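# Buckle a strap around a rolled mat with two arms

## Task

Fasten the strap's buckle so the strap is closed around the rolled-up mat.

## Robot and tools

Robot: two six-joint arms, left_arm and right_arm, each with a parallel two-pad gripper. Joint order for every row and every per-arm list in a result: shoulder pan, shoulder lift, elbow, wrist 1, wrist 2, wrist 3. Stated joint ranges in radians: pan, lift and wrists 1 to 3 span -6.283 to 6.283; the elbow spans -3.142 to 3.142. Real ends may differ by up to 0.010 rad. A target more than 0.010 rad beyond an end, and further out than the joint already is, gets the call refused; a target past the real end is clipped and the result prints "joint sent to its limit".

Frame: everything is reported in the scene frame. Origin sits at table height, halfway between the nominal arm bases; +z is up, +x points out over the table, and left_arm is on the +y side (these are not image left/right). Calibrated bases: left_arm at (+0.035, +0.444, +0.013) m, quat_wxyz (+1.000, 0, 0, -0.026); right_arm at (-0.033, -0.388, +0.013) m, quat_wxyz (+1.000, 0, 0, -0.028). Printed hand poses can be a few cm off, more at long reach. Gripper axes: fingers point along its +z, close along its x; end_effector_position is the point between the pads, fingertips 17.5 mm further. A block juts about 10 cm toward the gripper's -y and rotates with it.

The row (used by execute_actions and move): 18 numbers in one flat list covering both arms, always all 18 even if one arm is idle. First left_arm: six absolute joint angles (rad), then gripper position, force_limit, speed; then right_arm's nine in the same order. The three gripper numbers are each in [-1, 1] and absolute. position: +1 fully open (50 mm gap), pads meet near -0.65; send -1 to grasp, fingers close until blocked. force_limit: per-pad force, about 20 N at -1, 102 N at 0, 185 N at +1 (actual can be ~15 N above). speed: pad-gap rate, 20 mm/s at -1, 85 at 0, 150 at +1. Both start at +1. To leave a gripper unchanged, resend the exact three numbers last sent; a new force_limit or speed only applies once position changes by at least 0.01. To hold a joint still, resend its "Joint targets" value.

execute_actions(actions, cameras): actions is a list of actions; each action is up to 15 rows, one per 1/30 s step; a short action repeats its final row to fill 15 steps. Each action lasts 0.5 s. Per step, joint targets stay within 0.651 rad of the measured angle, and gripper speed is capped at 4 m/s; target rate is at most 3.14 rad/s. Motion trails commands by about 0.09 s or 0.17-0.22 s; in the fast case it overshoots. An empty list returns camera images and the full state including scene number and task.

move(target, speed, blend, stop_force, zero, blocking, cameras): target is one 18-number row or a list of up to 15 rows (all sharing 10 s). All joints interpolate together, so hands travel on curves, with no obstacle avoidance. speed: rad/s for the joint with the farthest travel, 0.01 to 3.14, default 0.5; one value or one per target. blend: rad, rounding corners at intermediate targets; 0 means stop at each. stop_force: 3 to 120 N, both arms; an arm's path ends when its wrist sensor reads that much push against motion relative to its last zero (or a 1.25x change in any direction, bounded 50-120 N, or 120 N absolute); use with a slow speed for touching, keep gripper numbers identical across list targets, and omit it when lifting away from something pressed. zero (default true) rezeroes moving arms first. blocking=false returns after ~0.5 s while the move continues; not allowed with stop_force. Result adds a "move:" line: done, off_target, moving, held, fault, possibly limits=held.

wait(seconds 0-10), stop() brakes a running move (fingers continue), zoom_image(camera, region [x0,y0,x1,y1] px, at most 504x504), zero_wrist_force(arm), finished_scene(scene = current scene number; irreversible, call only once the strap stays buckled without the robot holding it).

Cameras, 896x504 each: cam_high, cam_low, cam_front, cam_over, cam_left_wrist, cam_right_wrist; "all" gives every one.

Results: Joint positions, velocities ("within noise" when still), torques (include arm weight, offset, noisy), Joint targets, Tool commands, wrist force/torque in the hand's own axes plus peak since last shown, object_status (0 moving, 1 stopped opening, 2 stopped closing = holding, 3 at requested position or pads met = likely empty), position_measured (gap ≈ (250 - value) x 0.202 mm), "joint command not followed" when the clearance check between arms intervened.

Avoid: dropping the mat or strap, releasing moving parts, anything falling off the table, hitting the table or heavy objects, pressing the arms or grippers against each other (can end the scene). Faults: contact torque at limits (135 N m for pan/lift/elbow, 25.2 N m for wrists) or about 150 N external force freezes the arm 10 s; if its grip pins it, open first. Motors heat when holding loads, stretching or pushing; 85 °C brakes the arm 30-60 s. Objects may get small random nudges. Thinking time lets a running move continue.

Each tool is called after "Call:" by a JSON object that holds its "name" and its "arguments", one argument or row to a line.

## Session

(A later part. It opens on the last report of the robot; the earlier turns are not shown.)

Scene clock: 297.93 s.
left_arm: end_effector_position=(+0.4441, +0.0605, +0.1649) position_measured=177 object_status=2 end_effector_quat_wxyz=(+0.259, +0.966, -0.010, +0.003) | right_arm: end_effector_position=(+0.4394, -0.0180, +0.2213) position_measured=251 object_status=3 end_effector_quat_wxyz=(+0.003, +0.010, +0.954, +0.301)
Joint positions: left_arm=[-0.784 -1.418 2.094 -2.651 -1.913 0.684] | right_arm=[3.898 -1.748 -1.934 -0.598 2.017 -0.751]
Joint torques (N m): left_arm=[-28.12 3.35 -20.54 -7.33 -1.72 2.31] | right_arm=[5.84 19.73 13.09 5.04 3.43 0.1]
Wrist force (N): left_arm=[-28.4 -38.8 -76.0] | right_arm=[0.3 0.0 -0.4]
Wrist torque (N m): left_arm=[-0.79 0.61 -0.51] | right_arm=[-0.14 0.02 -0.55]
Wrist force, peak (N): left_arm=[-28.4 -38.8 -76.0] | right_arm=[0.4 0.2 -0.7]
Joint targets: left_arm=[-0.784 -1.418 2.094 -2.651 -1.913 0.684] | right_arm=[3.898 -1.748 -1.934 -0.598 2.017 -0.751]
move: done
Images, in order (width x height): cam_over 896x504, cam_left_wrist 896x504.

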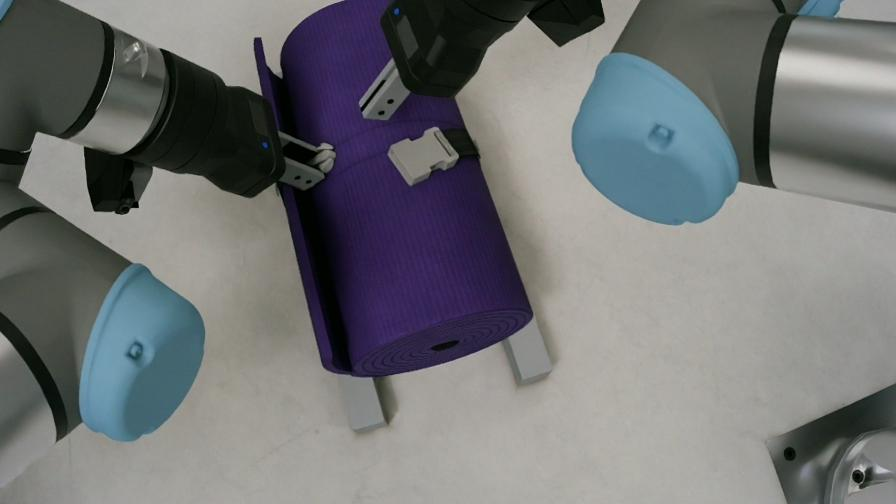

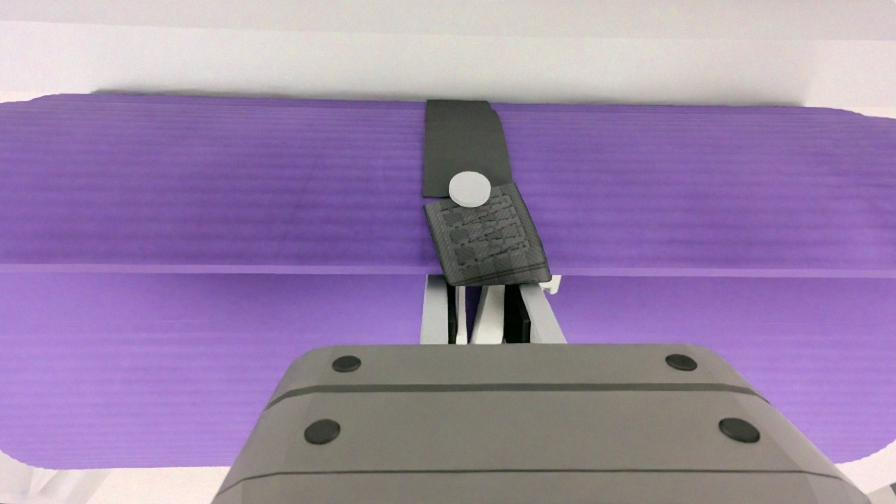

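Call:
{"name": "move", "arguments": {
  "target": [
    [-0.7841,-1.4181,2.0940,-2.6515,-1.9126,0.6840,1,-0.6,-0.9,3.8979,-1.7480,-1.9340,-0.5976,2.0165,-0.7510,-1,-0.6,-0.6],
    [-0.7709,-1.4643,2.0787,-2.5856,-1.9178,0.697,1,-0.6,-0.9,3.8979,-1.7480,-1.9340,-0.5976,2.0165,-0.7510,-1,-0.6,-0.6],
    [-0.7546,-1.5089,2.0693,-2.5262,-1.9242,0.713,1,-0.6,-0.9,3.8979,-1.7480,-1.9340,-0.5976,2.0165,-0.7510,-1,-0.6,-0.6],
    [-0.6767,-1.3481,1.9186,-2.509,-1.9536,0.7699,-1,-0.6,-0.2,3.8979,-1.7480,-1.9340,-0.5976,2.0165,-0.7510,-1,-0.6,-0.6]
  ],
  "speed": [0.2,0.15,0.3,0.3],
  "blend": [0,0.01,0.02,0],
  "cameras": ["cam_left_wrist","cam_over"]
}}

Scene clock: 329.07 s.
left_arm: end_effector_position=(+0.5098, +0.0691, +0.1895) position_measured=251 object_status=3 end_effector_quat_wxyz=(+0.259, +0.966, +0.000, +0.000) | right_arm: end_effector_position=(+0.4394, -0.0180, +0.2213) position_measured=251 object_status=3 end_effector_quat_wxyz=(+0.003, +0.010, +0.954, +0.301)
Joint positions: left_arm=[-0.677 -1.348 1.919 -2.509 -1.954 0.77] | right_arm=[3.898 -1.748 -1.934 -0.598 2.017 -0.751]
Joint torques (N m): left_arm=[-8.94 -28.95 -28.8 -6.16 1.15 -2.53] | right_arm=[5.72 19.76 13.24 5.05 3.42 0.12]
Wrist force (N): left_arm=[-1.4 -3.1 2.2] | right_arm=[0.4 -0.1 -0.4]
Wrist torque (N m): left_arm=[-0.37 0.13 -0.34] | right_arm=[-0.15 0.00 -0.55]
Wrist force, peak (N): left_arm=[-28.6 -40.4 -81.0] | right_arm=[0.5 0.2 -0.7]
Joint targets: left_arm=[-0.677 -1.348 1.919 -2.509 -1.954 0.770] | right_arm=[3.898 -1.748 -1.934 -0.598 2.017 -0.751]
move: done
Images, in order (width x height): cam_over 896x504, cam_left_wrist 896x504.

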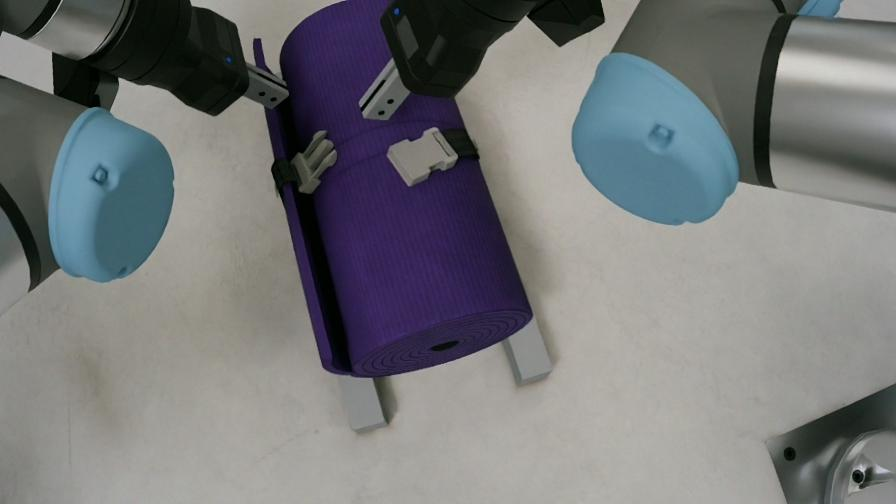

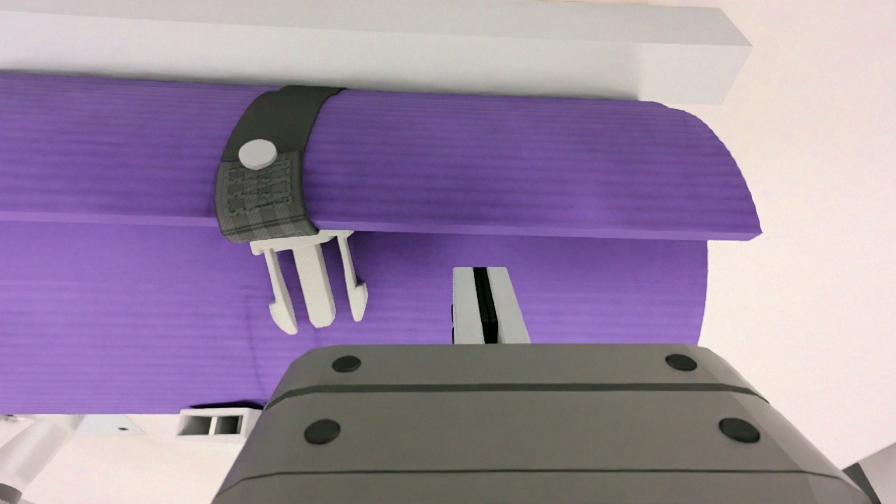

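Sweep again and approach.

Call:
{"name": "move", "arguments": {
  "target": [
    [-0.6930,-1.3035,1.9280,-2.5684,-1.9472,0.7539,-1,-0.6,-0.3,3.8979,-1.7480,-1.9340,-0.5976,2.0165,-0.7510,-1,-0.6,-0.6],
    [-0.7504,-1.3761,2.0289,-2.6172,-1.9257,0.6967,-1,-0.6,-0.3,3.8979,-1.7480,-1.9340,-0.5976,2.0165,-0.7510,-1,-0.6,-0.6],
    [-0.7341,-1.4207,2.0195,-2.5578,-1.932,0.7127,-1,-0.6,-0.3,3.8979,-1.7480,-1.9340,-0.5976,2.0165,-0.7510,-1,-0.6,-0.6],
    [-0.7546,-1.5089,2.0693,-2.5262,-1.9242,0.713,1,-0.6,0.5,3.8979,-1.7480,-1.9340,-0.5976,2.0165,-0.7510,-1,-0.6,-0.6],
    [-0.7741,-1.468,2.0837,-2.588,-1.9166,0.6957,1,-0.6,0.5,3.8979,-1.7480,-1.9340,-0.5976,2.0165,-0.7510,-1,-0.6,-0.6]
  ],
  "speed": [0.2,0.12,0.15,0.3,0.25],
  "blend": [0.002,0.001,0.01,0,0],
  "cameras": ["cam_left_wrist"]
}}

Call:
{"name": "move", "arguments": {
  "target": [-0.7873,-1.4218,2.0990,-2.6539,-1.9114,0.6827,1,-0.6,0.5,3.8979,-1.7480,-1.9340,-0.5976,2.0165,-0.7510,-1,-0.6,-0.6],
  "speed": 0.08,
  "stop_force": 8,
  "cameras": ["cam_left_wrist","cam_over"]
}}

Call:
{"name": "zoom_image", "arguments": {
  "camera": "cam_left_wrist",
  "region": [330, 200, 630, 360]
}}

Scene clock: 340.73 s.
left_arm: end_effector_position=(+0.4420, +0.0694, +0.1859) position_measured=3 object_status=3 end_effector_quat_wxyz=(+0.259, +0.966, -0.011, +0.003) | right_arm: end_effector_position=(+0.4394, -0.0180, +0.2213) position_measured=251 object_status=3 end_effector_quat_wxyz=(+0.003, +0.010, +0.954, +0.301)
Joint positions: left_arm=[-0.774 -1.468 2.084 -2.588 -1.916 0.695] | right_arm=[3.898 -1.748 -1.934 -0.598 2.017 -0.751]
Joint torques (N m): left_arm=[10 -36.67 -28.14 -1.19 -1.28 2.33] | right_arm=[5.77 19.43 13.01 5.03 3.5 0.22]
Wrist force (N): left_arm=[-1.3 -3.0 2.0] | right_arm=[0.3 0.0 -0.5]
Wrist torque (N m): left_arm=[-0.36 0.11 -0.24] | right_arm=[-0.14 0.02 -0.55]
Wrist force, peak (N): left_arm=[-2.3 -3.0 3.1] | right_arm=[0.7 0.0 -0.6]
Joint targets: left_arm=[-0.774 -1.468 2.084 -2.588 -1.917 0.696] | right_arm=[3.898 -1.748 -1.934 -0.598 2.017 -0.751]
move: done
Images, in order (width x height): cam_left_wrist 896x504.

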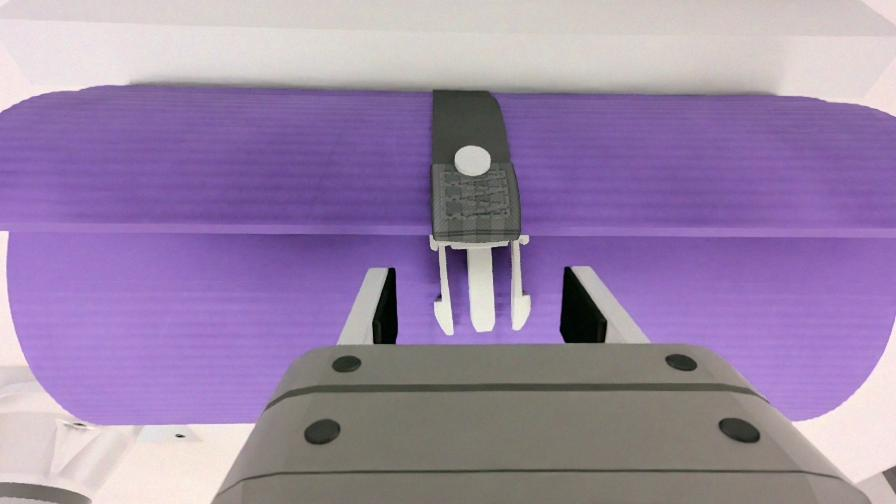

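Scene clock: 342.67 s.
left_arm: end_effector_position=(+0.4420, +0.0605, +0.1647) position_measured=3 object_status=3 end_effector_quat_wxyz=(+0.259, +0.966, -0.011, +0.003) | right_arm: end_effector_position=(+0.4394, -0.0180, +0.2213) position_measured=251 object_status=3 end_effector_quat_wxyz=(+0.003, +0.010, +0.954, +0.301)
Joint positions: left_arm=[-0.787 -1.422 2.099 -2.654 -1.911 0.683] | right_arm=[3.898 -1.748 -1.934 -0.598 2.017 -0.751]
Joint torques (N m): left_arm=[11.22 -39.58 -27.83 -0.98 -2.48 2.44] | right_arm=[5.69 19.65 13.53 5.08 3.41 0.27]
Wrist force (N): left_arm=[-1.2 -3.1 2.0] | right_arm=[0.3 -0.1 -0.4]
Wrist torque (N m): left_arm=[-0.37 0.10 -0.23] | right_arm=[-0.14 0.01 -0.55]
Wrist force, peak (N): left_arm=[-1.6 -3.1 2.4] | right_arm=[0.6 0.0 -0.6]
Joint targets: left_arm=[-0.787 -1.422 2.099 -2.654 -1.911 0.683] | right_arm=[3.898 -1.748 -1.934 -0.598 2.017 -0.751]
move: done
Images, in order (width x height): cam_over 896x504, cam_left_wrist 896x504.

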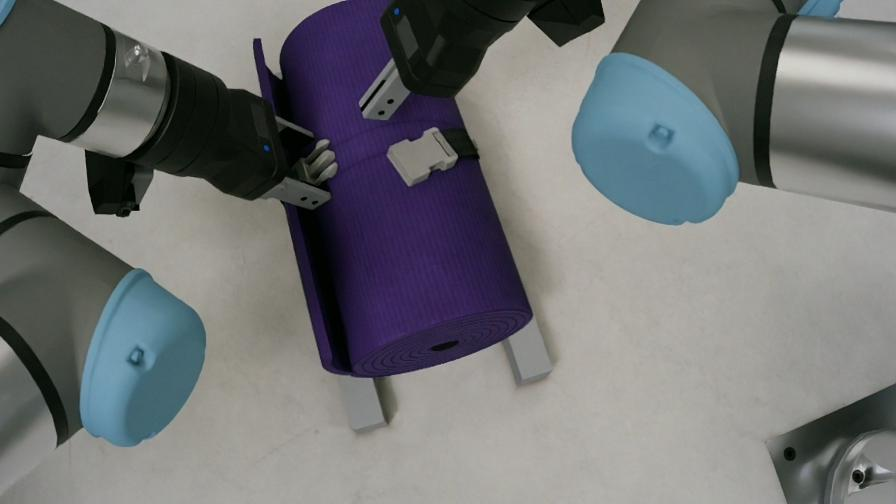

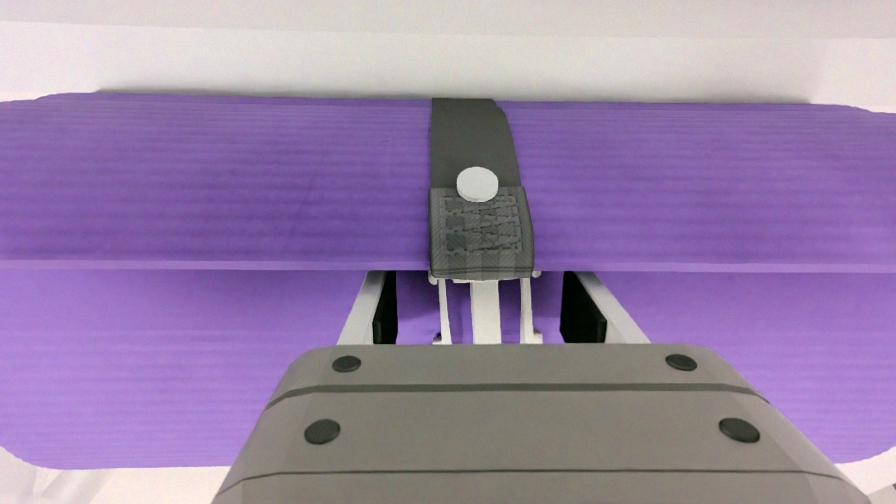

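Scaled by 1.680.

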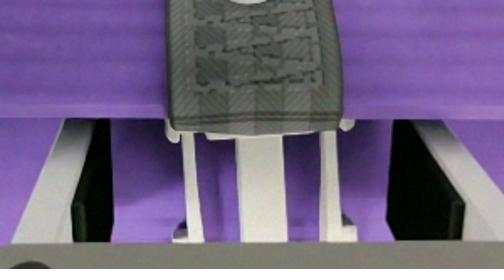

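Call:
{"name": "move", "arguments": {
  "target": [-0.7835,-1.4210,2.1056,-2.6599,-1.9129,0.6844,1,-0.6,0.5,3.8979,-1.7480,-1.9340,-0.5976,2.0165,-0.7510,-1,-0.6,-0.6],
  "speed": 0.02,
  "stop_force": 10,
  "cameras": ["cam_left_wrist"]
}}

Call:
{"name": "zoom_image", "arguments": {
  "camera": "cam_left_wrist",
  "region": [330, 200, 630, 360]
}}

Scene clock: 346.80 s.
left_arm: end_effector_position=(+0.4420, +0.0632, +0.1623) position_measured=3 object_status=3 end_effector_quat_wxyz=(+0.259, +0.966, -0.010, +0.003) | right_arm: end_effector_position=(+0.4394, -0.0180, +0.2213) position_measured=251 object_status=3 end_effector_quat_wxyz=(+0.003, +0.010, +0.954, +0.301)
Joint positions: left_arm=[-0.783 -1.421 2.106 -2.66 -1.913 0.684] | right_arm=[3.898 -1.748 -1.934 -0.598 2.017 -0.751]
Joint torques (N m): left_arm=[-2.33 -23.31 -27.36 -1.88 -1.51 1.08] | right_arm=[5.47 19.46 13.06 5.02 3.52 0.34]
Wrist force (N): left_arm=[-1.3 -2.7 2.0] | right_arm=[0.1 -0.1 -0.5]
Wrist torque (N m): left_arm=[-0.32 0.12 -0.36] | right_arm=[-0.15 0.04 -0.55]
Wrist force, peak (N): left_arm=[-1.6 -3.0 2.1] | right_arm=[0.6 0.0 -0.6]
Joint targets: left_arm=[-0.783 -1.421 2.106 -2.660 -1.913 0.684] | right_arm=[3.898 -1.748 -1.934 -0.598 2.017 -0.751]
move: done
Images, in order (width x height): cam_left_wrist 896x504.

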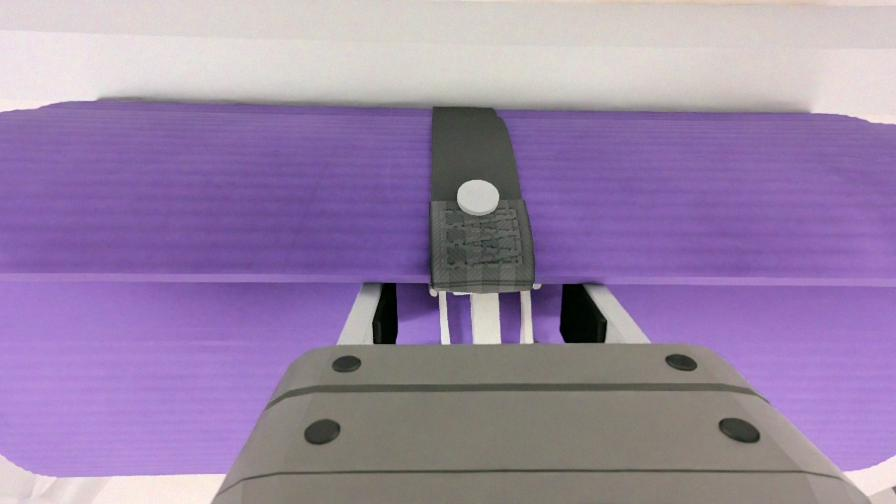

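Scaled by 1.680.

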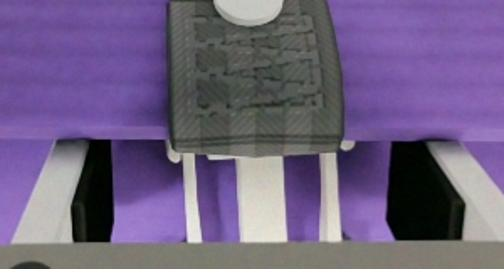

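Call:
{"name": "move", "arguments": {
  "target": [-0.7835,-1.4210,2.1056,-2.6599,-1.9129,0.6844,-1,-0.6,-0.9,3.8979,-1.7480,-1.9340,-0.5976,2.0165,-0.7510,-1,-0.6,-0.6],
  "speed": 0.06,
  "cameras": ["cam_left_wrist","cam_over"]
}}

Call:
{"name": "zoom_image", "arguments": {
  "camera": "cam_left_wrist",
  "region": [330, 200, 630, 360]
}}

Scene clock: 351.33 s.
left_arm: end_effector_position=(+0.4420, +0.0632, +0.1623) position_measured=174 object_status=2 end_effector_quat_wxyz=(+0.259, +0.966, -0.010, +0.003) | right_arm: end_effector_position=(+0.4394, -0.0180, +0.2213) position_measured=251 object_status=3 end_effector_quat_wxyz=(+0.003, +0.010, +0.954, +0.301)
Joint positions: left_arm=[-0.783 -1.421 2.106 -2.66 -1.913 0.684] | right_arm=[3.898 -1.748 -1.934 -0.598 2.017 -0.751]
Joint torques (N m): left_arm=[-12.8 -5.31 -20.44 -9.58 -3.64 -1.79] | right_arm=[5.69 20.03 13.61 5.01 3.52 0.48]
Wrist force (N): left_arm=[-27.6 -40.1 -67.9] | right_arm=[0.2 0.0 -0.4]
Wrist torque (N m): left_arm=[-0.51 0.68 -0.74] | right_arm=[-0.14 0.04 -0.55]
Wrist force, peak (N): left_arm=[-28.2 -39.5 -68.9] | right_arm=[0.5 0.2 -0.8]
Joint targets: left_arm=[-0.783 -1.421 2.106 -2.660 -1.913 0.684] | right_arm=[3.898 -1.748 -1.934 -0.598 2.017 -0.751]
move: done
Images, in order (width x height): cam_over 896x504, cam_left_wrist 896x504.

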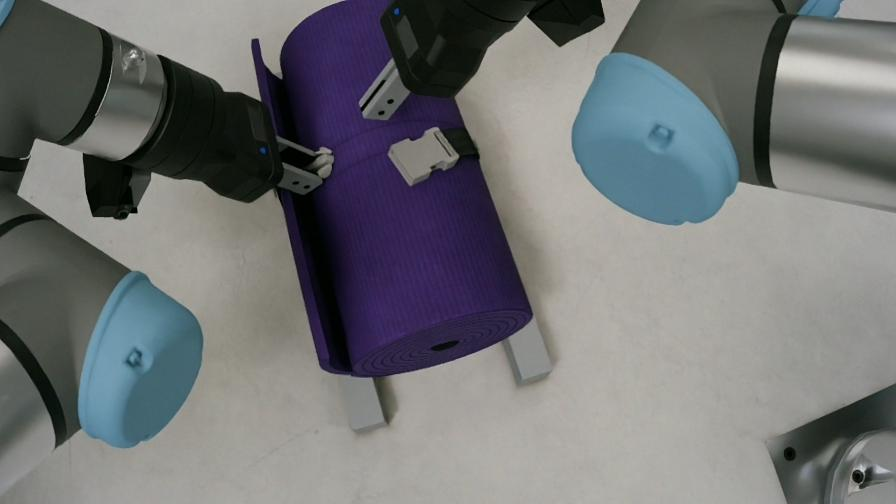

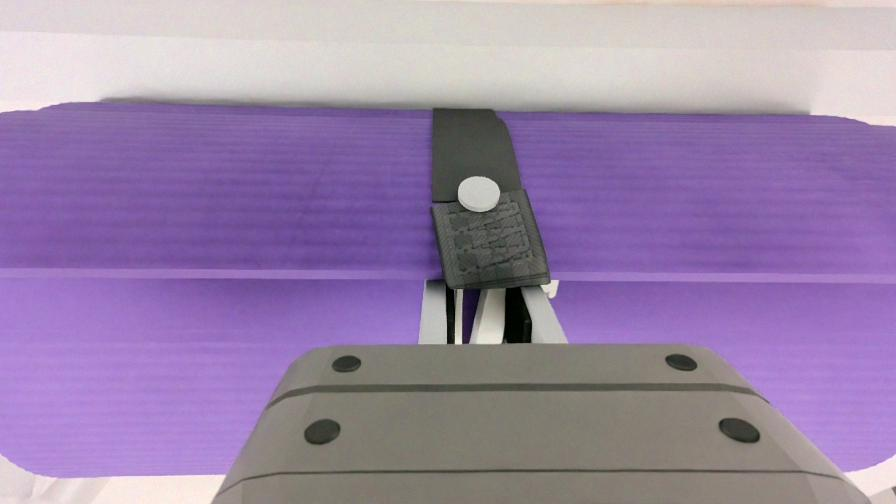

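Scaled by 1.680.

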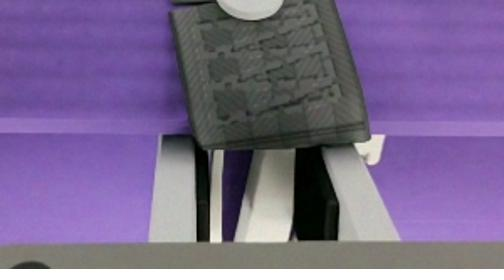

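Call:
{"name": "move", "arguments": {
  "target": [
    [-0.7835,-1.4210,2.1056,-2.6599,-1.9129,0.6844,1,-0.6,-0.9,3.8979,-1.7480,-1.9340,-0.5976,2.0165,-0.7510,-1,-0.6,-0.6],
    [-0.7873,-1.4218,2.0990,-2.6539,-1.9114,0.6827,1,-0.6,-0.9,3.8979,-1.7480,-1.9340,-0.5976,2.0165,-0.7510,-1,-0.6,-0.6],
    [-0.7709,-1.4643,2.0787,-2.5856,-1.9178,0.697,1,-0.6,-0.9,3.8979,-1.7480,-1.9340,-0.5976,2.0165,-0.7510,-1,-0.6,-0.6],
    [-0.7546,-1.5089,2.0693,-2.5262,-1.9242,0.713,1,-0.6,-0.9,3.8979,-1.7480,-1.9340,-0.5976,2.0165,-0.7510,-1,-0.6,-0.6],
    [-0.6767,-1.3481,1.9186,-2.509,-1.9536,0.7699,-1,-0.6,-0.2,3.8979,-1.7480,-1.9340,-0.5976,2.0165,-0.7510,-1,-0.6,-0.6]
  ],
  "speed": [0.2,0.05,0.2,0.3,0.3],
  "blend": [0,0.003,0.01,0.02,0]
}}

Call:
{"name": "move", "arguments": {
  "target": [
    [-0.6930,-1.3035,1.9280,-2.5684,-1.9472,0.7539,-1,-0.6,-0.3,3.8979,-1.7480,-1.9340,-0.5976,2.0165,-0.7510,-1,-0.6,-0.6],
    [-0.7504,-1.3761,2.0289,-2.6172,-1.9257,0.6967,-1,-0.6,-0.3,3.8979,-1.7480,-1.9340,-0.5976,2.0165,-0.7510,-1,-0.6,-0.6],
    [-0.7341,-1.4207,2.0195,-2.5578,-1.932,0.7127,-1,-0.6,-0.3,3.8979,-1.7480,-1.9340,-0.5976,2.0165,-0.7510,-1,-0.6,-0.6],
    [-0.7546,-1.5089,2.0693,-2.5262,-1.9242,0.713,1,-0.6,0.5,3.8979,-1.7480,-1.9340,-0.5976,2.0165,-0.7510,-1,-0.6,-0.6],
    [-0.7224,-1.4090,2.1667,-2.8592,-2.0482,0.6843,1,-0.6,0.5,3.8979,-1.7480,-1.9340,-0.5976,2.0165,-0.7510,-1,-0.6,-0.6]
  ],
  "speed": [0.2,0.12,0.15,0.3,0.25],
  "blend": [0.002,0.001,0.01,0,0],
  "cameras": ["cam_left_wrist","cam_front"]
}}

Call:
{"name": "zoom_image", "arguments": {
  "camera": "cam_left_wrist",
  "region": [330, 200, 630, 360]
}}

Scene clock: 418.40 s.
left_arm: end_effector_position=(+0.5098, +0.0691, +0.1895) position_measured=251 object_status=3 end_effector_quat_wxyz=(+0.259, +0.966, +0.000, +0.000) | right_arm: end_effector_position=(+0.4394, -0.0180, +0.2213) position_measured=251 object_status=3 end_effector_quat_wxyz=(+0.003, +0.010, +0.954, +0.301)
Joint positions: left_arm=[-0.677 -1.348 1.919 -2.509 -1.954 0.77] | right_arm=[3.898 -1.748 -1.934 -0.598 2.017 -0.751]
Joint torques (N m): left_arm=[-8.6 -29.18 -29.29 -5.9 1.25 -2.56] | right_arm=[5.62 19.69 13.4 5.11 3.42 0.55]
Wrist force (N): left_arm=[-1.5 -3.4 1.9] | right_arm=[0.4 0.0 -0.5]
Wrist torque (N m): left_arm=[-0.43 0.14 -0.33] | right_arm=[-0.14 0.01 -0.55]
Wrist force, peak (N): left_arm=[-28.4 -39.6 -69.2] | right_arm=[0.5 0.1 -0.7]
Joint targets: left_arm=[-0.677 -1.348 1.919 -2.509 -1.954 0.770] | right_arm=[3.898 -1.748 -1.934 -0.598 2.017 -0.751]
move: done

Scene clock: 423.13 s.
left_arm: end_effector_position=(+0.4426, +0.0652, +0.1770) position_measured=3 object_status=3 end_effector_quat_wxyz=(+0.342, +0.940, -0.009, +0.003) | right_arm: end_effector_position=(+0.4394, -0.0180, +0.2213) position_measured=251 object_status=3 end_effector_quat_wxyz=(+0.003, +0.010, +0.954, +0.301)
Joint positions: left_arm=[-0.722 -1.409 2.167 -2.859 -2.048 0.684] | right_arm=[3.898 -1.748 -1.934 -0.598 2.017 -0.751]
Joint torques (N m): left_arm=[-6.34 -38.79 -27.6 -2.11 1.08 1.81] | right_arm=[5.82 19.64 13.32 5.01 3.38 0.53]
Wrist force (N): left_arm=[-1.6 -3.6 2.4] | right_arm=[0.3 0.2 -0.4]
Wrist torque (N m): left_arm=[-0.45 0.18 -0.27] | right_arm=[-0.11 0.03 -0.55]
Wrist force, peak (N): left_arm=[-2.5 -3.7 3.2] | right_arm=[0.7 0.2 -0.7]
Joint targets: left_arm=[-0.722 -1.409 2.167 -2.859 -2.048 0.684] | right_arm=[3.898 -1.748 -1.934 -0.598 2.017 -0.751]
move: done
Images, in order (width x height): cam_front 896x504, cam_left_wrist 896x504.

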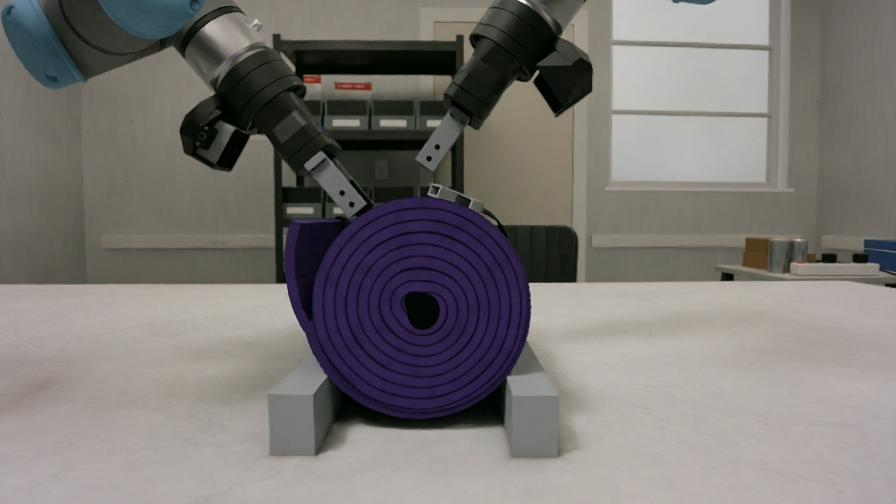

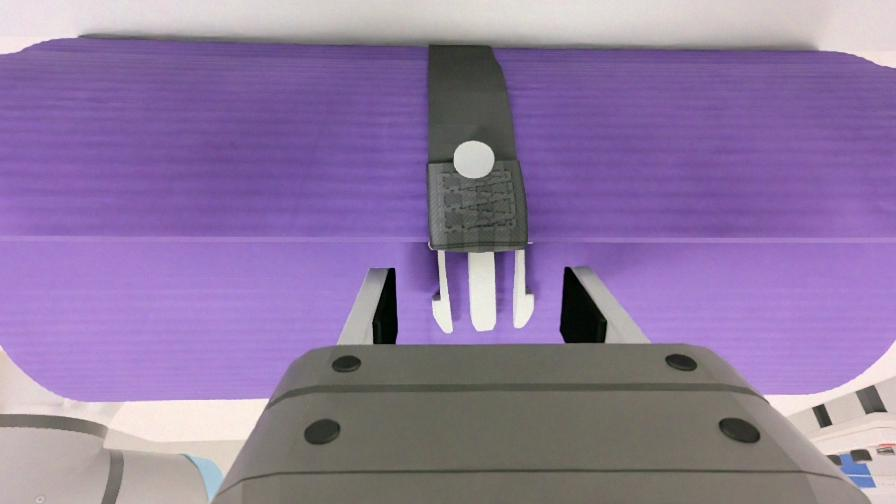

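Scaled by 1.680.

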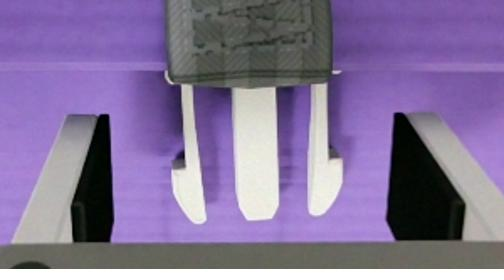

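Call:
{"name": "move", "arguments": {
  "target": [-0.7379,-1.3753,2.1663,-2.8993,-2.0404,0.6693,1,-0.6,0.5,3.8979,-1.7480,-1.9340,-0.5976,2.0165,-0.7510,-1,-0.6,-0.6],
  "speed": 0.04,
  "stop_force": 8,
  "cameras": ["cam_left_wrist","cam_front"]
}}

Call:
{"name": "zoom_image", "arguments": {
  "camera": "cam_left_wrist",
  "region": [330, 200, 630, 360]
}}

Call:
{"name": "zoom_image", "arguments": {
  "camera": "cam_front",
  "region": [270, 130, 490, 260]
}}

Scene clock: 432.30 s.
left_arm: end_effector_position=(+0.4425, +0.0556, +0.1658) position_measured=3 object_status=3 end_effector_quat_wxyz=(+0.342, +0.940, -0.009, +0.003) | right_arm: end_effector_position=(+0.4394, -0.0180, +0.2213) position_measured=251 object_status=3 end_effector_quat_wxyz=(+0.003, +0.010, +0.954, +0.301)
Joint positions: left_arm=[-0.738 -1.375 2.166 -2.899 -2.04 0.669] | right_arm=[3.898 -1.748 -1.934 -0.598 2.017 -0.751]
Joint torques (N m): left_arm=[10.19 -38.4 -24.89 -0.96 -2.96 2.41] | right_arm=[5.56 19.69 13.5 5.09 3.48 0.7]
Wrist force (N): left_arm=[-1.4 -3.8 2.3] | right_arm=[0.4 -0.1 -0.5]
Wrist torque (N m): left_arm=[-0.47 0.16 -0.27] | right_arm=[-0.14 0.00 -0.55]
Wrist force, peak (N): left_arm=[-1.5 -4.0 2.4] | right_arm=[0.5 0.2 -0.7]
Joint targets: left_arm=[-0.738 -1.375 2.166 -2.899 -2.040 0.669] | right_arm=[3.898 -1.748 -1.934 -0.598 2.017 -0.751]
move: done
Images, in order (width x height): cam_front 896x504, cam_left_wrist 896x504.

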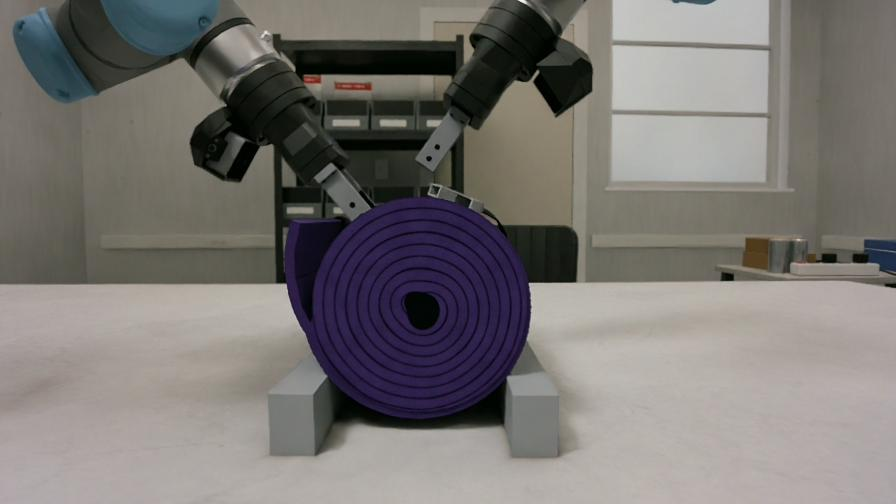

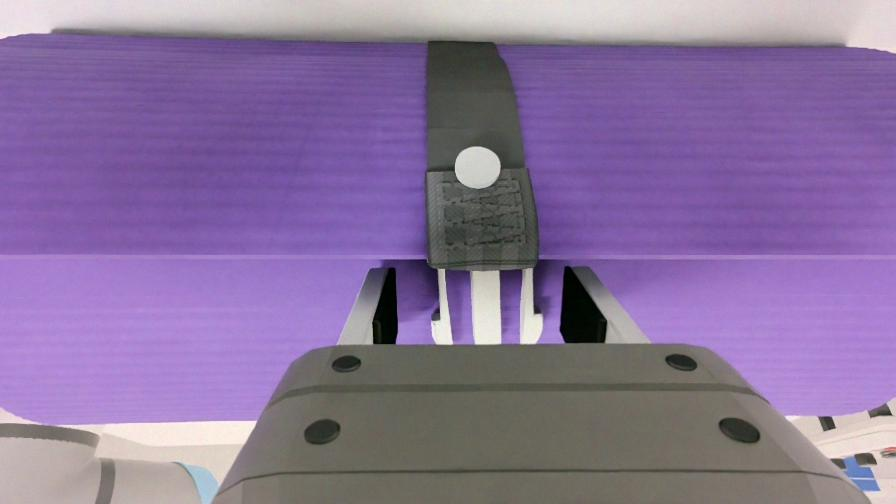

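Scaled by 1.680.

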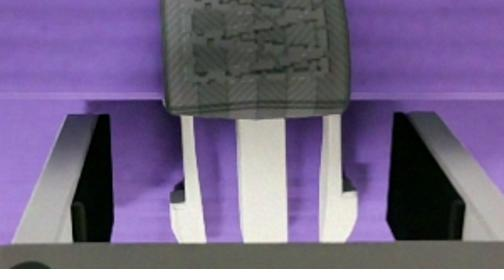

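Scaled by 2.291.

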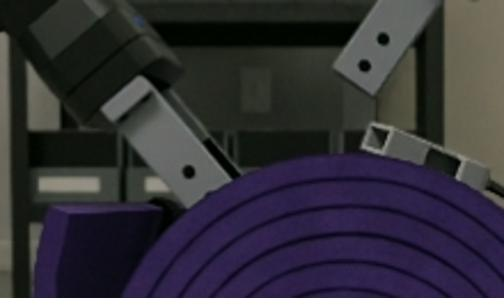

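Call:
{"name": "move", "arguments": {
  "target": [-0.7379,-1.3753,2.1663,-2.8993,-2.0404,0.6693,-1,-0.9,-0.9,3.8979,-1.7480,-1.9340,-0.5976,2.0165,-0.7510,-1,-0.6,-0.6],
  "speed": 0.06,
  "cameras": ["cam_left_wrist","cam_over"]
}}

Call:
{"name": "zoom_image", "arguments": {
  "camera": "cam_left_wrist",
  "region": [330, 200, 630, 360]
}}

Scene clock: 436.67 s.
left_arm: end_effector_position=(+0.4425, +0.0556, +0.1658) position_measured=129 object_status=0 end_effector_quat_wxyz=(+0.342, +0.940, -0.009, +0.003) | right_arm: end_effector_position=(+0.4394, -0.0180, +0.2213) position_measured=251 object_status=3 end_effector_quat_wxyz=(+0.003, +0.010, +0.954, +0.301)
Joint positions: left_arm=[-0.738 -1.375 2.166 -2.899 -2.04 0.669] | right_arm=[3.898 -1.748 -1.934 -0.598 2.017 -0.751]
Joint torques (N m): left_arm=[10.53 -38.3 -20.35 -1.09 -2.83 2.33] | right_arm=[5.72 19.9 13.24 5.11 3.5 0.9]
Wrist force (N): left_arm=[-1.7 -3.7 1.5] | right_arm=[0.5 0.0 -0.6]
Wrist torque (N m): left_arm=[-0.46 0.22 -0.27] | right_arm=[-0.14 0.00 -0.55]
Wrist force, peak (N): left_arm=[-1.6 -4.0 2.6] | right_arm=[0.3 0.1 -0.8]
Joint targets: left_arm=[-0.738 -1.375 2.166 -2.899 -2.040 0.669] | right_arm=[3.898 -1.748 -1.934 -0.598 2.017 -0.751]
move: done
Images, in order (width x height): cam_over 896x504, cam_left_wrist 896x504.

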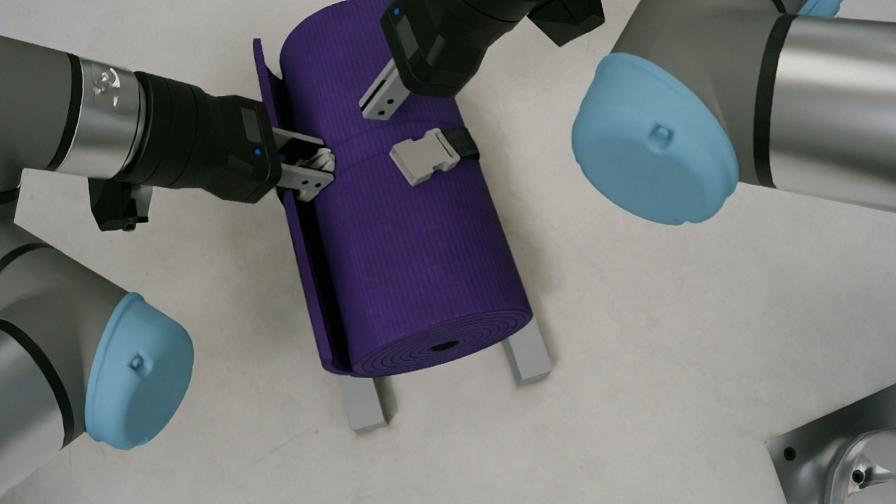

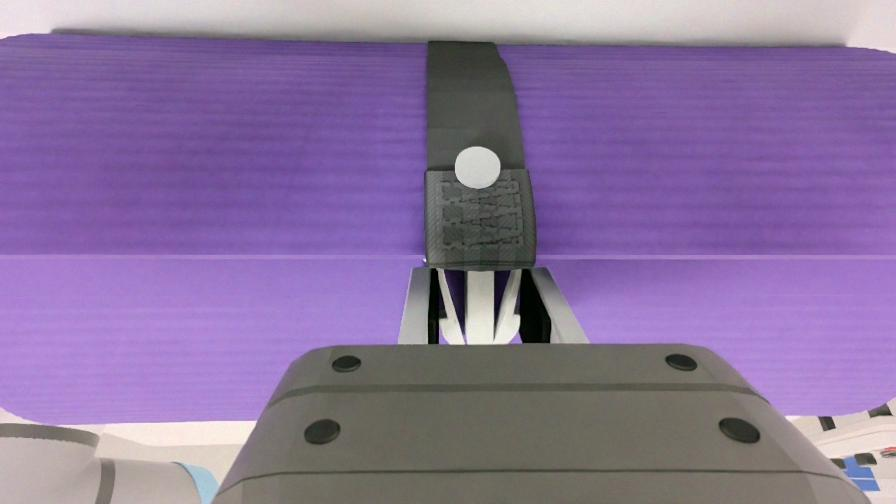

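Scaled by 1.680.

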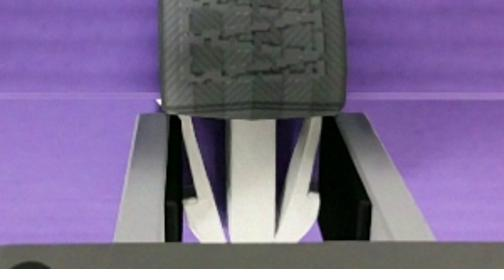

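Call:
{"name": "wait", "arguments": {
  "seconds": 0.7,
  "cameras": ["cam_left_wrist"]
}}

Call:
{"name": "zoom_image", "arguments": {
  "camera": "cam_left_wrist",
  "region": [330, 200, 630, 360]
}}

Scene clock: 440.10 s.
left_arm: end_effector_position=(+0.4425, +0.0556, +0.1658) position_measured=129 object_status=2 end_effector_quat_wxyz=(+0.342, +0.940, -0.009, +0.003) | right_arm: end_effector_position=(+0.4394, -0.0180, +0.2213) position_measured=251 object_status=3 end_effector_quat_wxyz=(+0.003, +0.010, +0.954, +0.301)
Joint positions: left_arm=[-0.738 -1.375 2.166 -2.899 -2.04 0.669] | right_arm=[3.898 -1.748 -1.934 -0.598 2.017 -0.751]
Joint torques (N m): left_arm=[8.43 -37.02 -17.16 -1.19 -2.56 2.23] | right_arm=[5.61 19.63 13.96 5.15 3.39 0.79]
Wrist force (N): left_arm=[-1.3 -3.9 1.7] | right_arm=[0.2 0.0 -0.6]
Wrist torque (N m): left_arm=[-0.46 0.20 -0.27] | right_arm=[-0.13 0.03 -0.55]
Wrist force, peak (N): left_arm=[-1.3 -4.2 1.9] | right_arm=[0.5 0.2 -0.7]
Joint targets: left_arm=[-0.738 -1.375 2.166 -2.899 -2.040 0.669] | right_arm=[3.898 -1.748 -1.934 -0.598 2.017 -0.751]
Tool commands: left_gripper/position=-1.0 left_gripper/force_limit=-0.9 left_gripper/speed=-0.9 right_gripper/position=-1.0 right_gripper/force_limit=-0.6 right_gripper/speed=-0.6
wait: 0.70 s; at rest from the start
Images, in order (width x height): cam_left_wrist 896x504.

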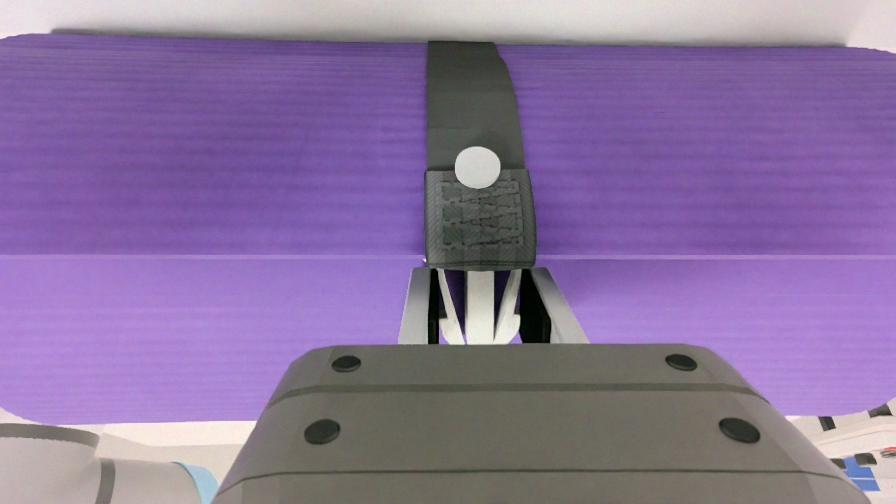

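Scaled by 1.680.

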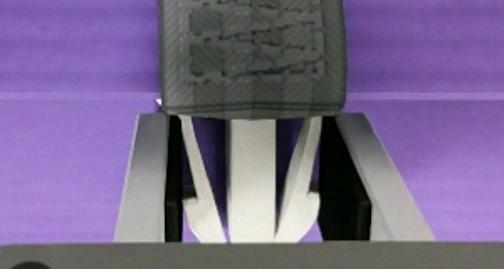

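Call:
{"name": "move", "arguments": {
  "target": [-0.8449,-1.4234,1.9942,-2.4910,-1.8377,0.6465,-1,-0.9,-0.9,3.8979,-1.7480,-1.9340,-0.5976,2.0165,-0.7510,-1,-0.6,-0.6],
  "speed": 0.12,
  "stop_force": 20,
  "cameras": ["cam_left_wrist","cam_front"]
}}

Call:
{"name": "zoom_image", "arguments": {
  "camera": "cam_left_wrist",
  "region": [330, 200, 630, 360]
}}

Call:
{"name": "zoom_image", "arguments": {
  "camera": "cam_front",
  "region": [270, 130, 490, 260]
}}

Scene clock: 470.80 s.
left_arm: end_effector_position=(+0.4428, +0.0375, +0.1830) position_measured=129 object_status=2 end_effector_quat_wxyz=(+0.216, +0.976, -0.010, +0.002) | right_arm: end_effector_position=(+0.4394, -0.0180, +0.2213) position_measured=251 object_status=3 end_effector_quat_wxyz=(+0.003, +0.010, +0.954, +0.301)
Joint positions: left_arm=[-0.845 -1.423 1.994 -2.491 -1.838 0.646] | right_arm=[3.898 -1.748 -1.934 -0.598 2.017 -0.751]
Joint torques (N m): left_arm=[11.43 -26.05 -15.62 -6.17 -2.64 1.89] | right_arm=[5.46 19.6 14.01 5.11 3.44 0.95]
Wrist force (N): left_arm=[-1.5 -3.4 2.0] | right_arm=[0.4 0.0 -0.4]
Wrist torque (N m): left_arm=[-0.41 0.12 -0.24] | right_arm=[-0.13 0.00 -0.55]
Wrist force, peak (N): left_arm=[-8.9 -16.2 -25.4] | right_arm=[0.4 0.2 -0.8]
Joint targets: left_arm=[-0.845 -1.423 1.994 -2.491 -1.838 0.646] | right_arm=[3.898 -1.748 -1.934 -0.598 2.017 -0.751]
move: done
Images, in order (width x height): cam_front 896x504, cam_left_wrist 896x504.

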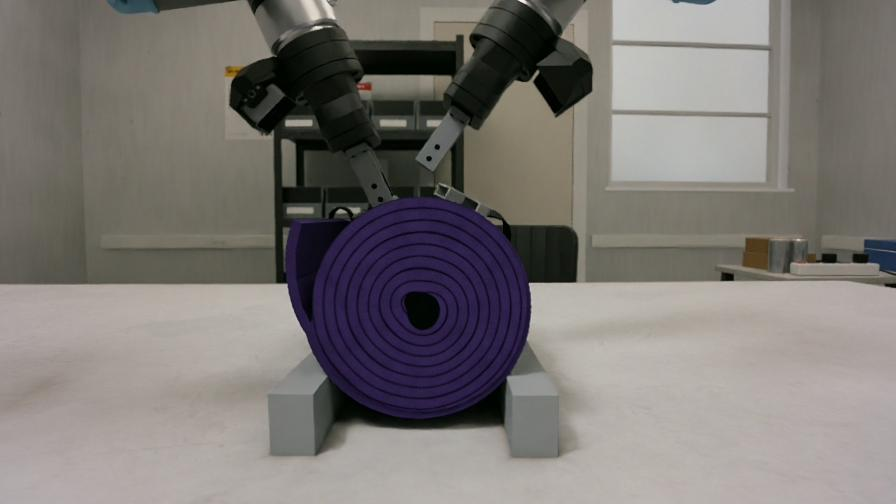

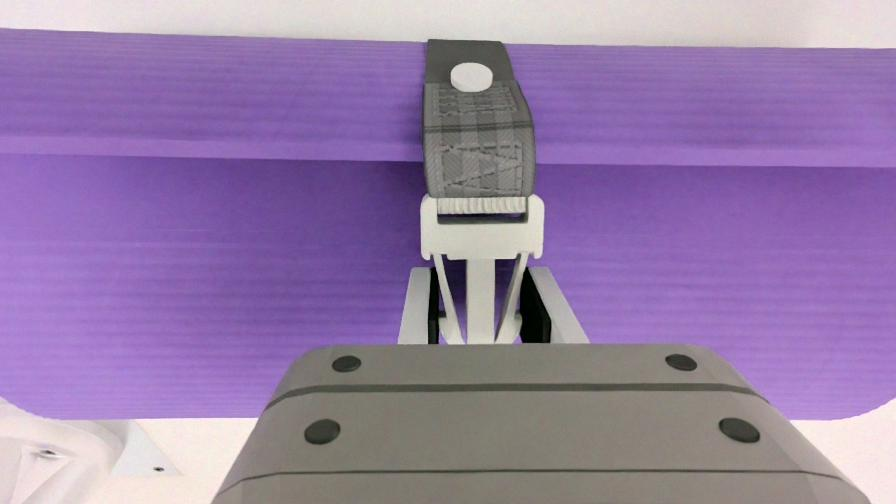

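Scaled by 1.680.

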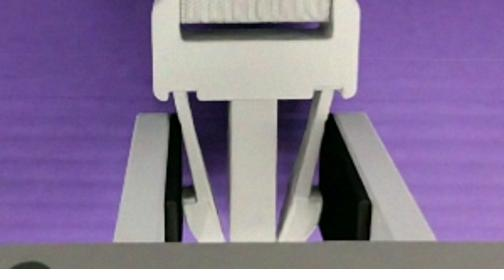

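Scaled by 2.291.

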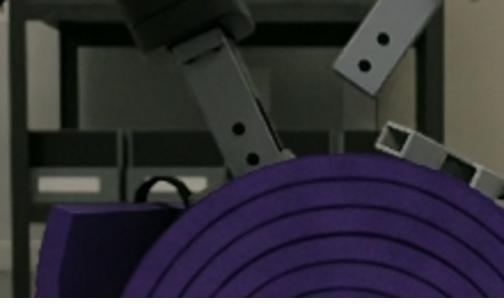

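Call:
{"name": "move", "arguments": {
  "target": [-0.9504,-1.3602,1.7640,-2.1073,-1.6551,0.5828,-1,-0.9,-0.9,3.8979,-1.7480,-1.9340,-0.5976,2.0165,-0.7510,-1,-0.6,-0.6],
  "speed": 0.15,
  "stop_force": 20,
  "cameras": ["cam_left_wrist","cam_front","cam_over","cam_right_wrist"]
}}

Call:
{"name": "zoom_image", "arguments": {
  "camera": "cam_left_wrist",
  "region": [330, 200, 630, 360]
}}

Call:
{"name": "zoom_image", "arguments": {
  "camera": "cam_front",
  "region": [290, 130, 540, 260]
}}

Call:
{"name": "zoom_image", "arguments": {
  "camera": "cam_over",
  "region": [240, 90, 500, 220]
}}

Scene clock: 482.00 s.
left_arm: end_effector_position=(+0.4428, +0.0128, +0.1940) position_measured=129 object_status=2 end_effector_quat_wxyz=(+0.078, +0.997, -0.010, +0.001) | right_arm: end_effector_position=(+0.4394, -0.0180, +0.2213) position_measured=251 object_status=3 end_effector_quat_wxyz=(+0.003, +0.010, +0.954, +0.301)
Joint positions: left_arm=[-0.95 -1.36 1.764 -2.107 -1.655 0.583] | right_arm=[3.898 -1.748 -1.934 -0.598 2.017 -0.751]
Joint torques (N m): left_arm=[10.66 -44.85 -17.13 -5.01 -1.99 2.5] | right_arm=[5.04 19.4 14.45 5.09 3.55 1.06]
Wrist force (N): left_arm=[-1.3 -2.4 1.8] | right_arm=[0.2 0.1 -0.5]
Wrist torque (N m): left_arm=[-0.26 0.04 -0.17] | right_arm=[-0.12 0.04 -0.55]
Wrist force, peak (N): left_arm=[-1.4 -3.8 1.9] | right_arm=[0.5 0.2 -0.7]
Joint targets: left_arm=[-0.950 -1.360 1.764 -2.107 -1.655 0.583] | right_arm=[3.898 -1.748 -1.934 -0.598 2.017 -0.751]
move: done
Images, in order (width x height): cam_front 896x504, cam_over 896x504, cam_left_wrist 896x504, cam_right_wrist 896x504.

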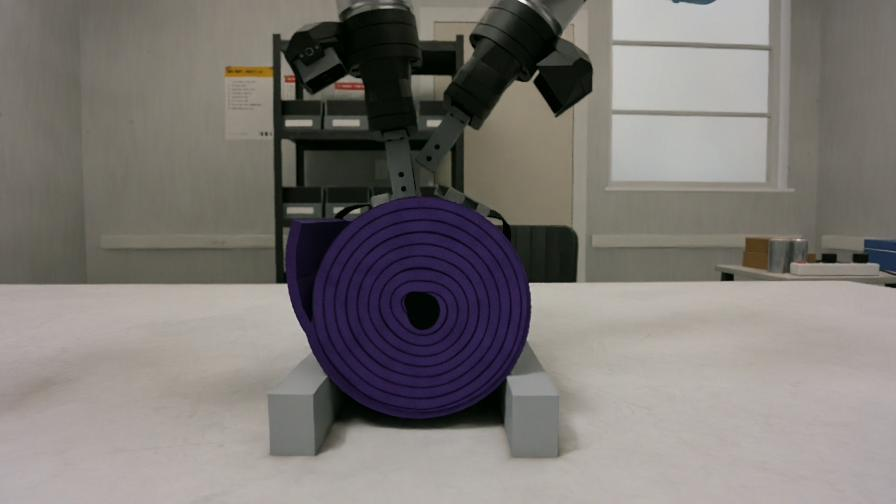

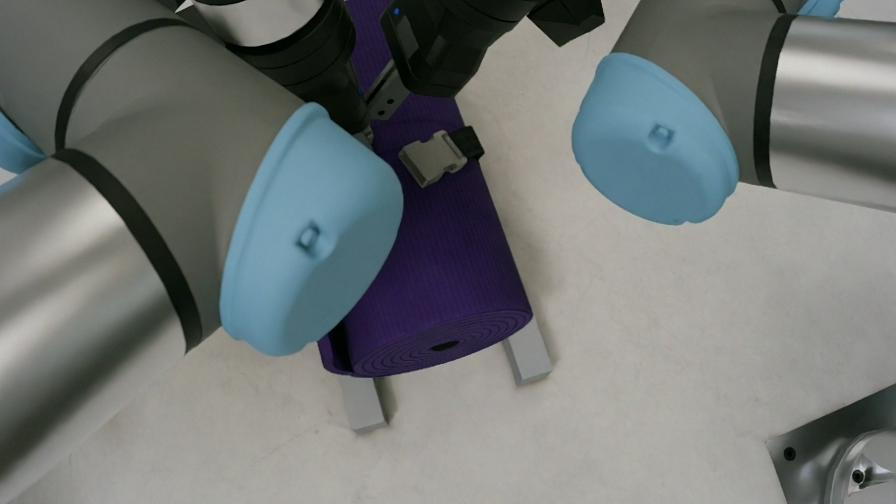

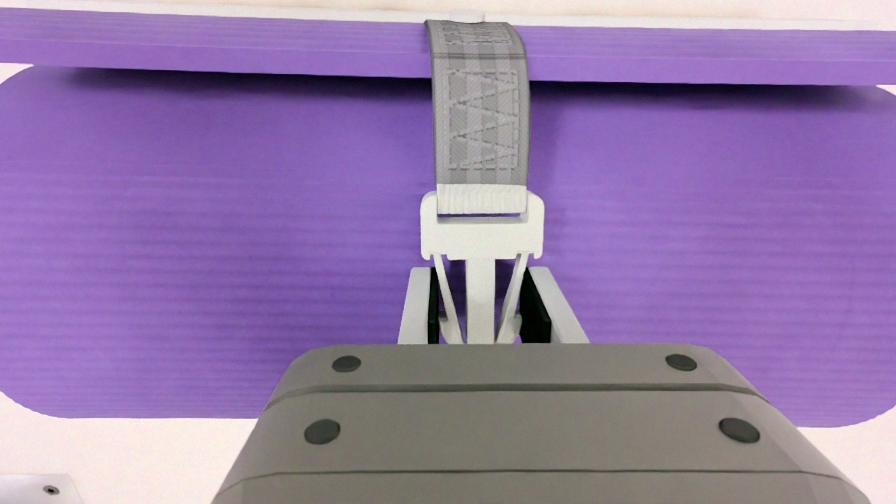

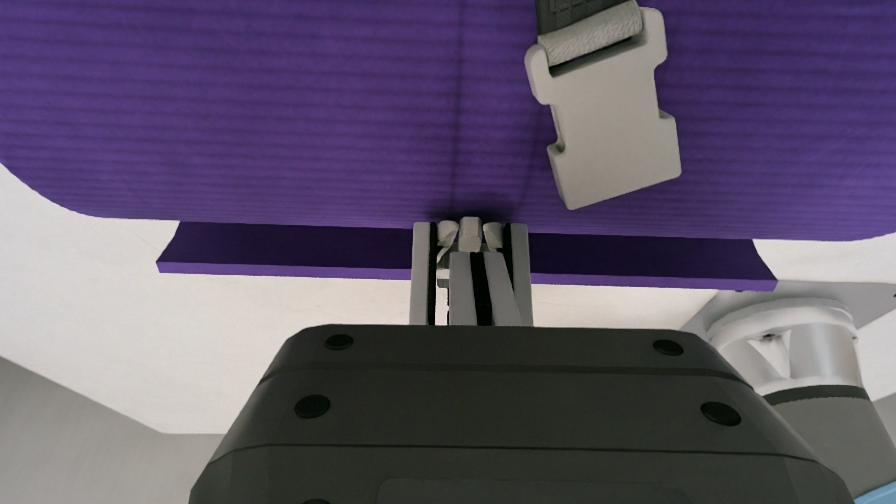

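Scaled by 1.680.

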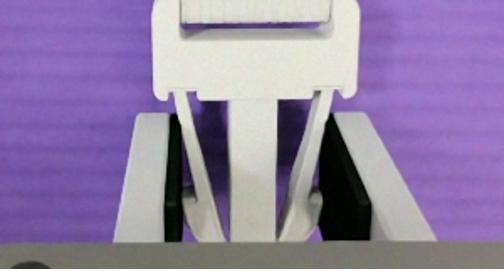

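Scaled by 2.016.

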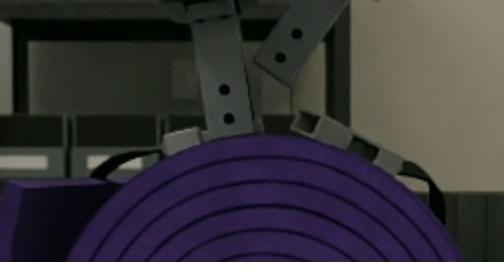

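Scaled by 1.938.

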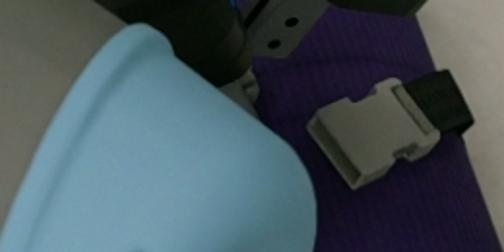

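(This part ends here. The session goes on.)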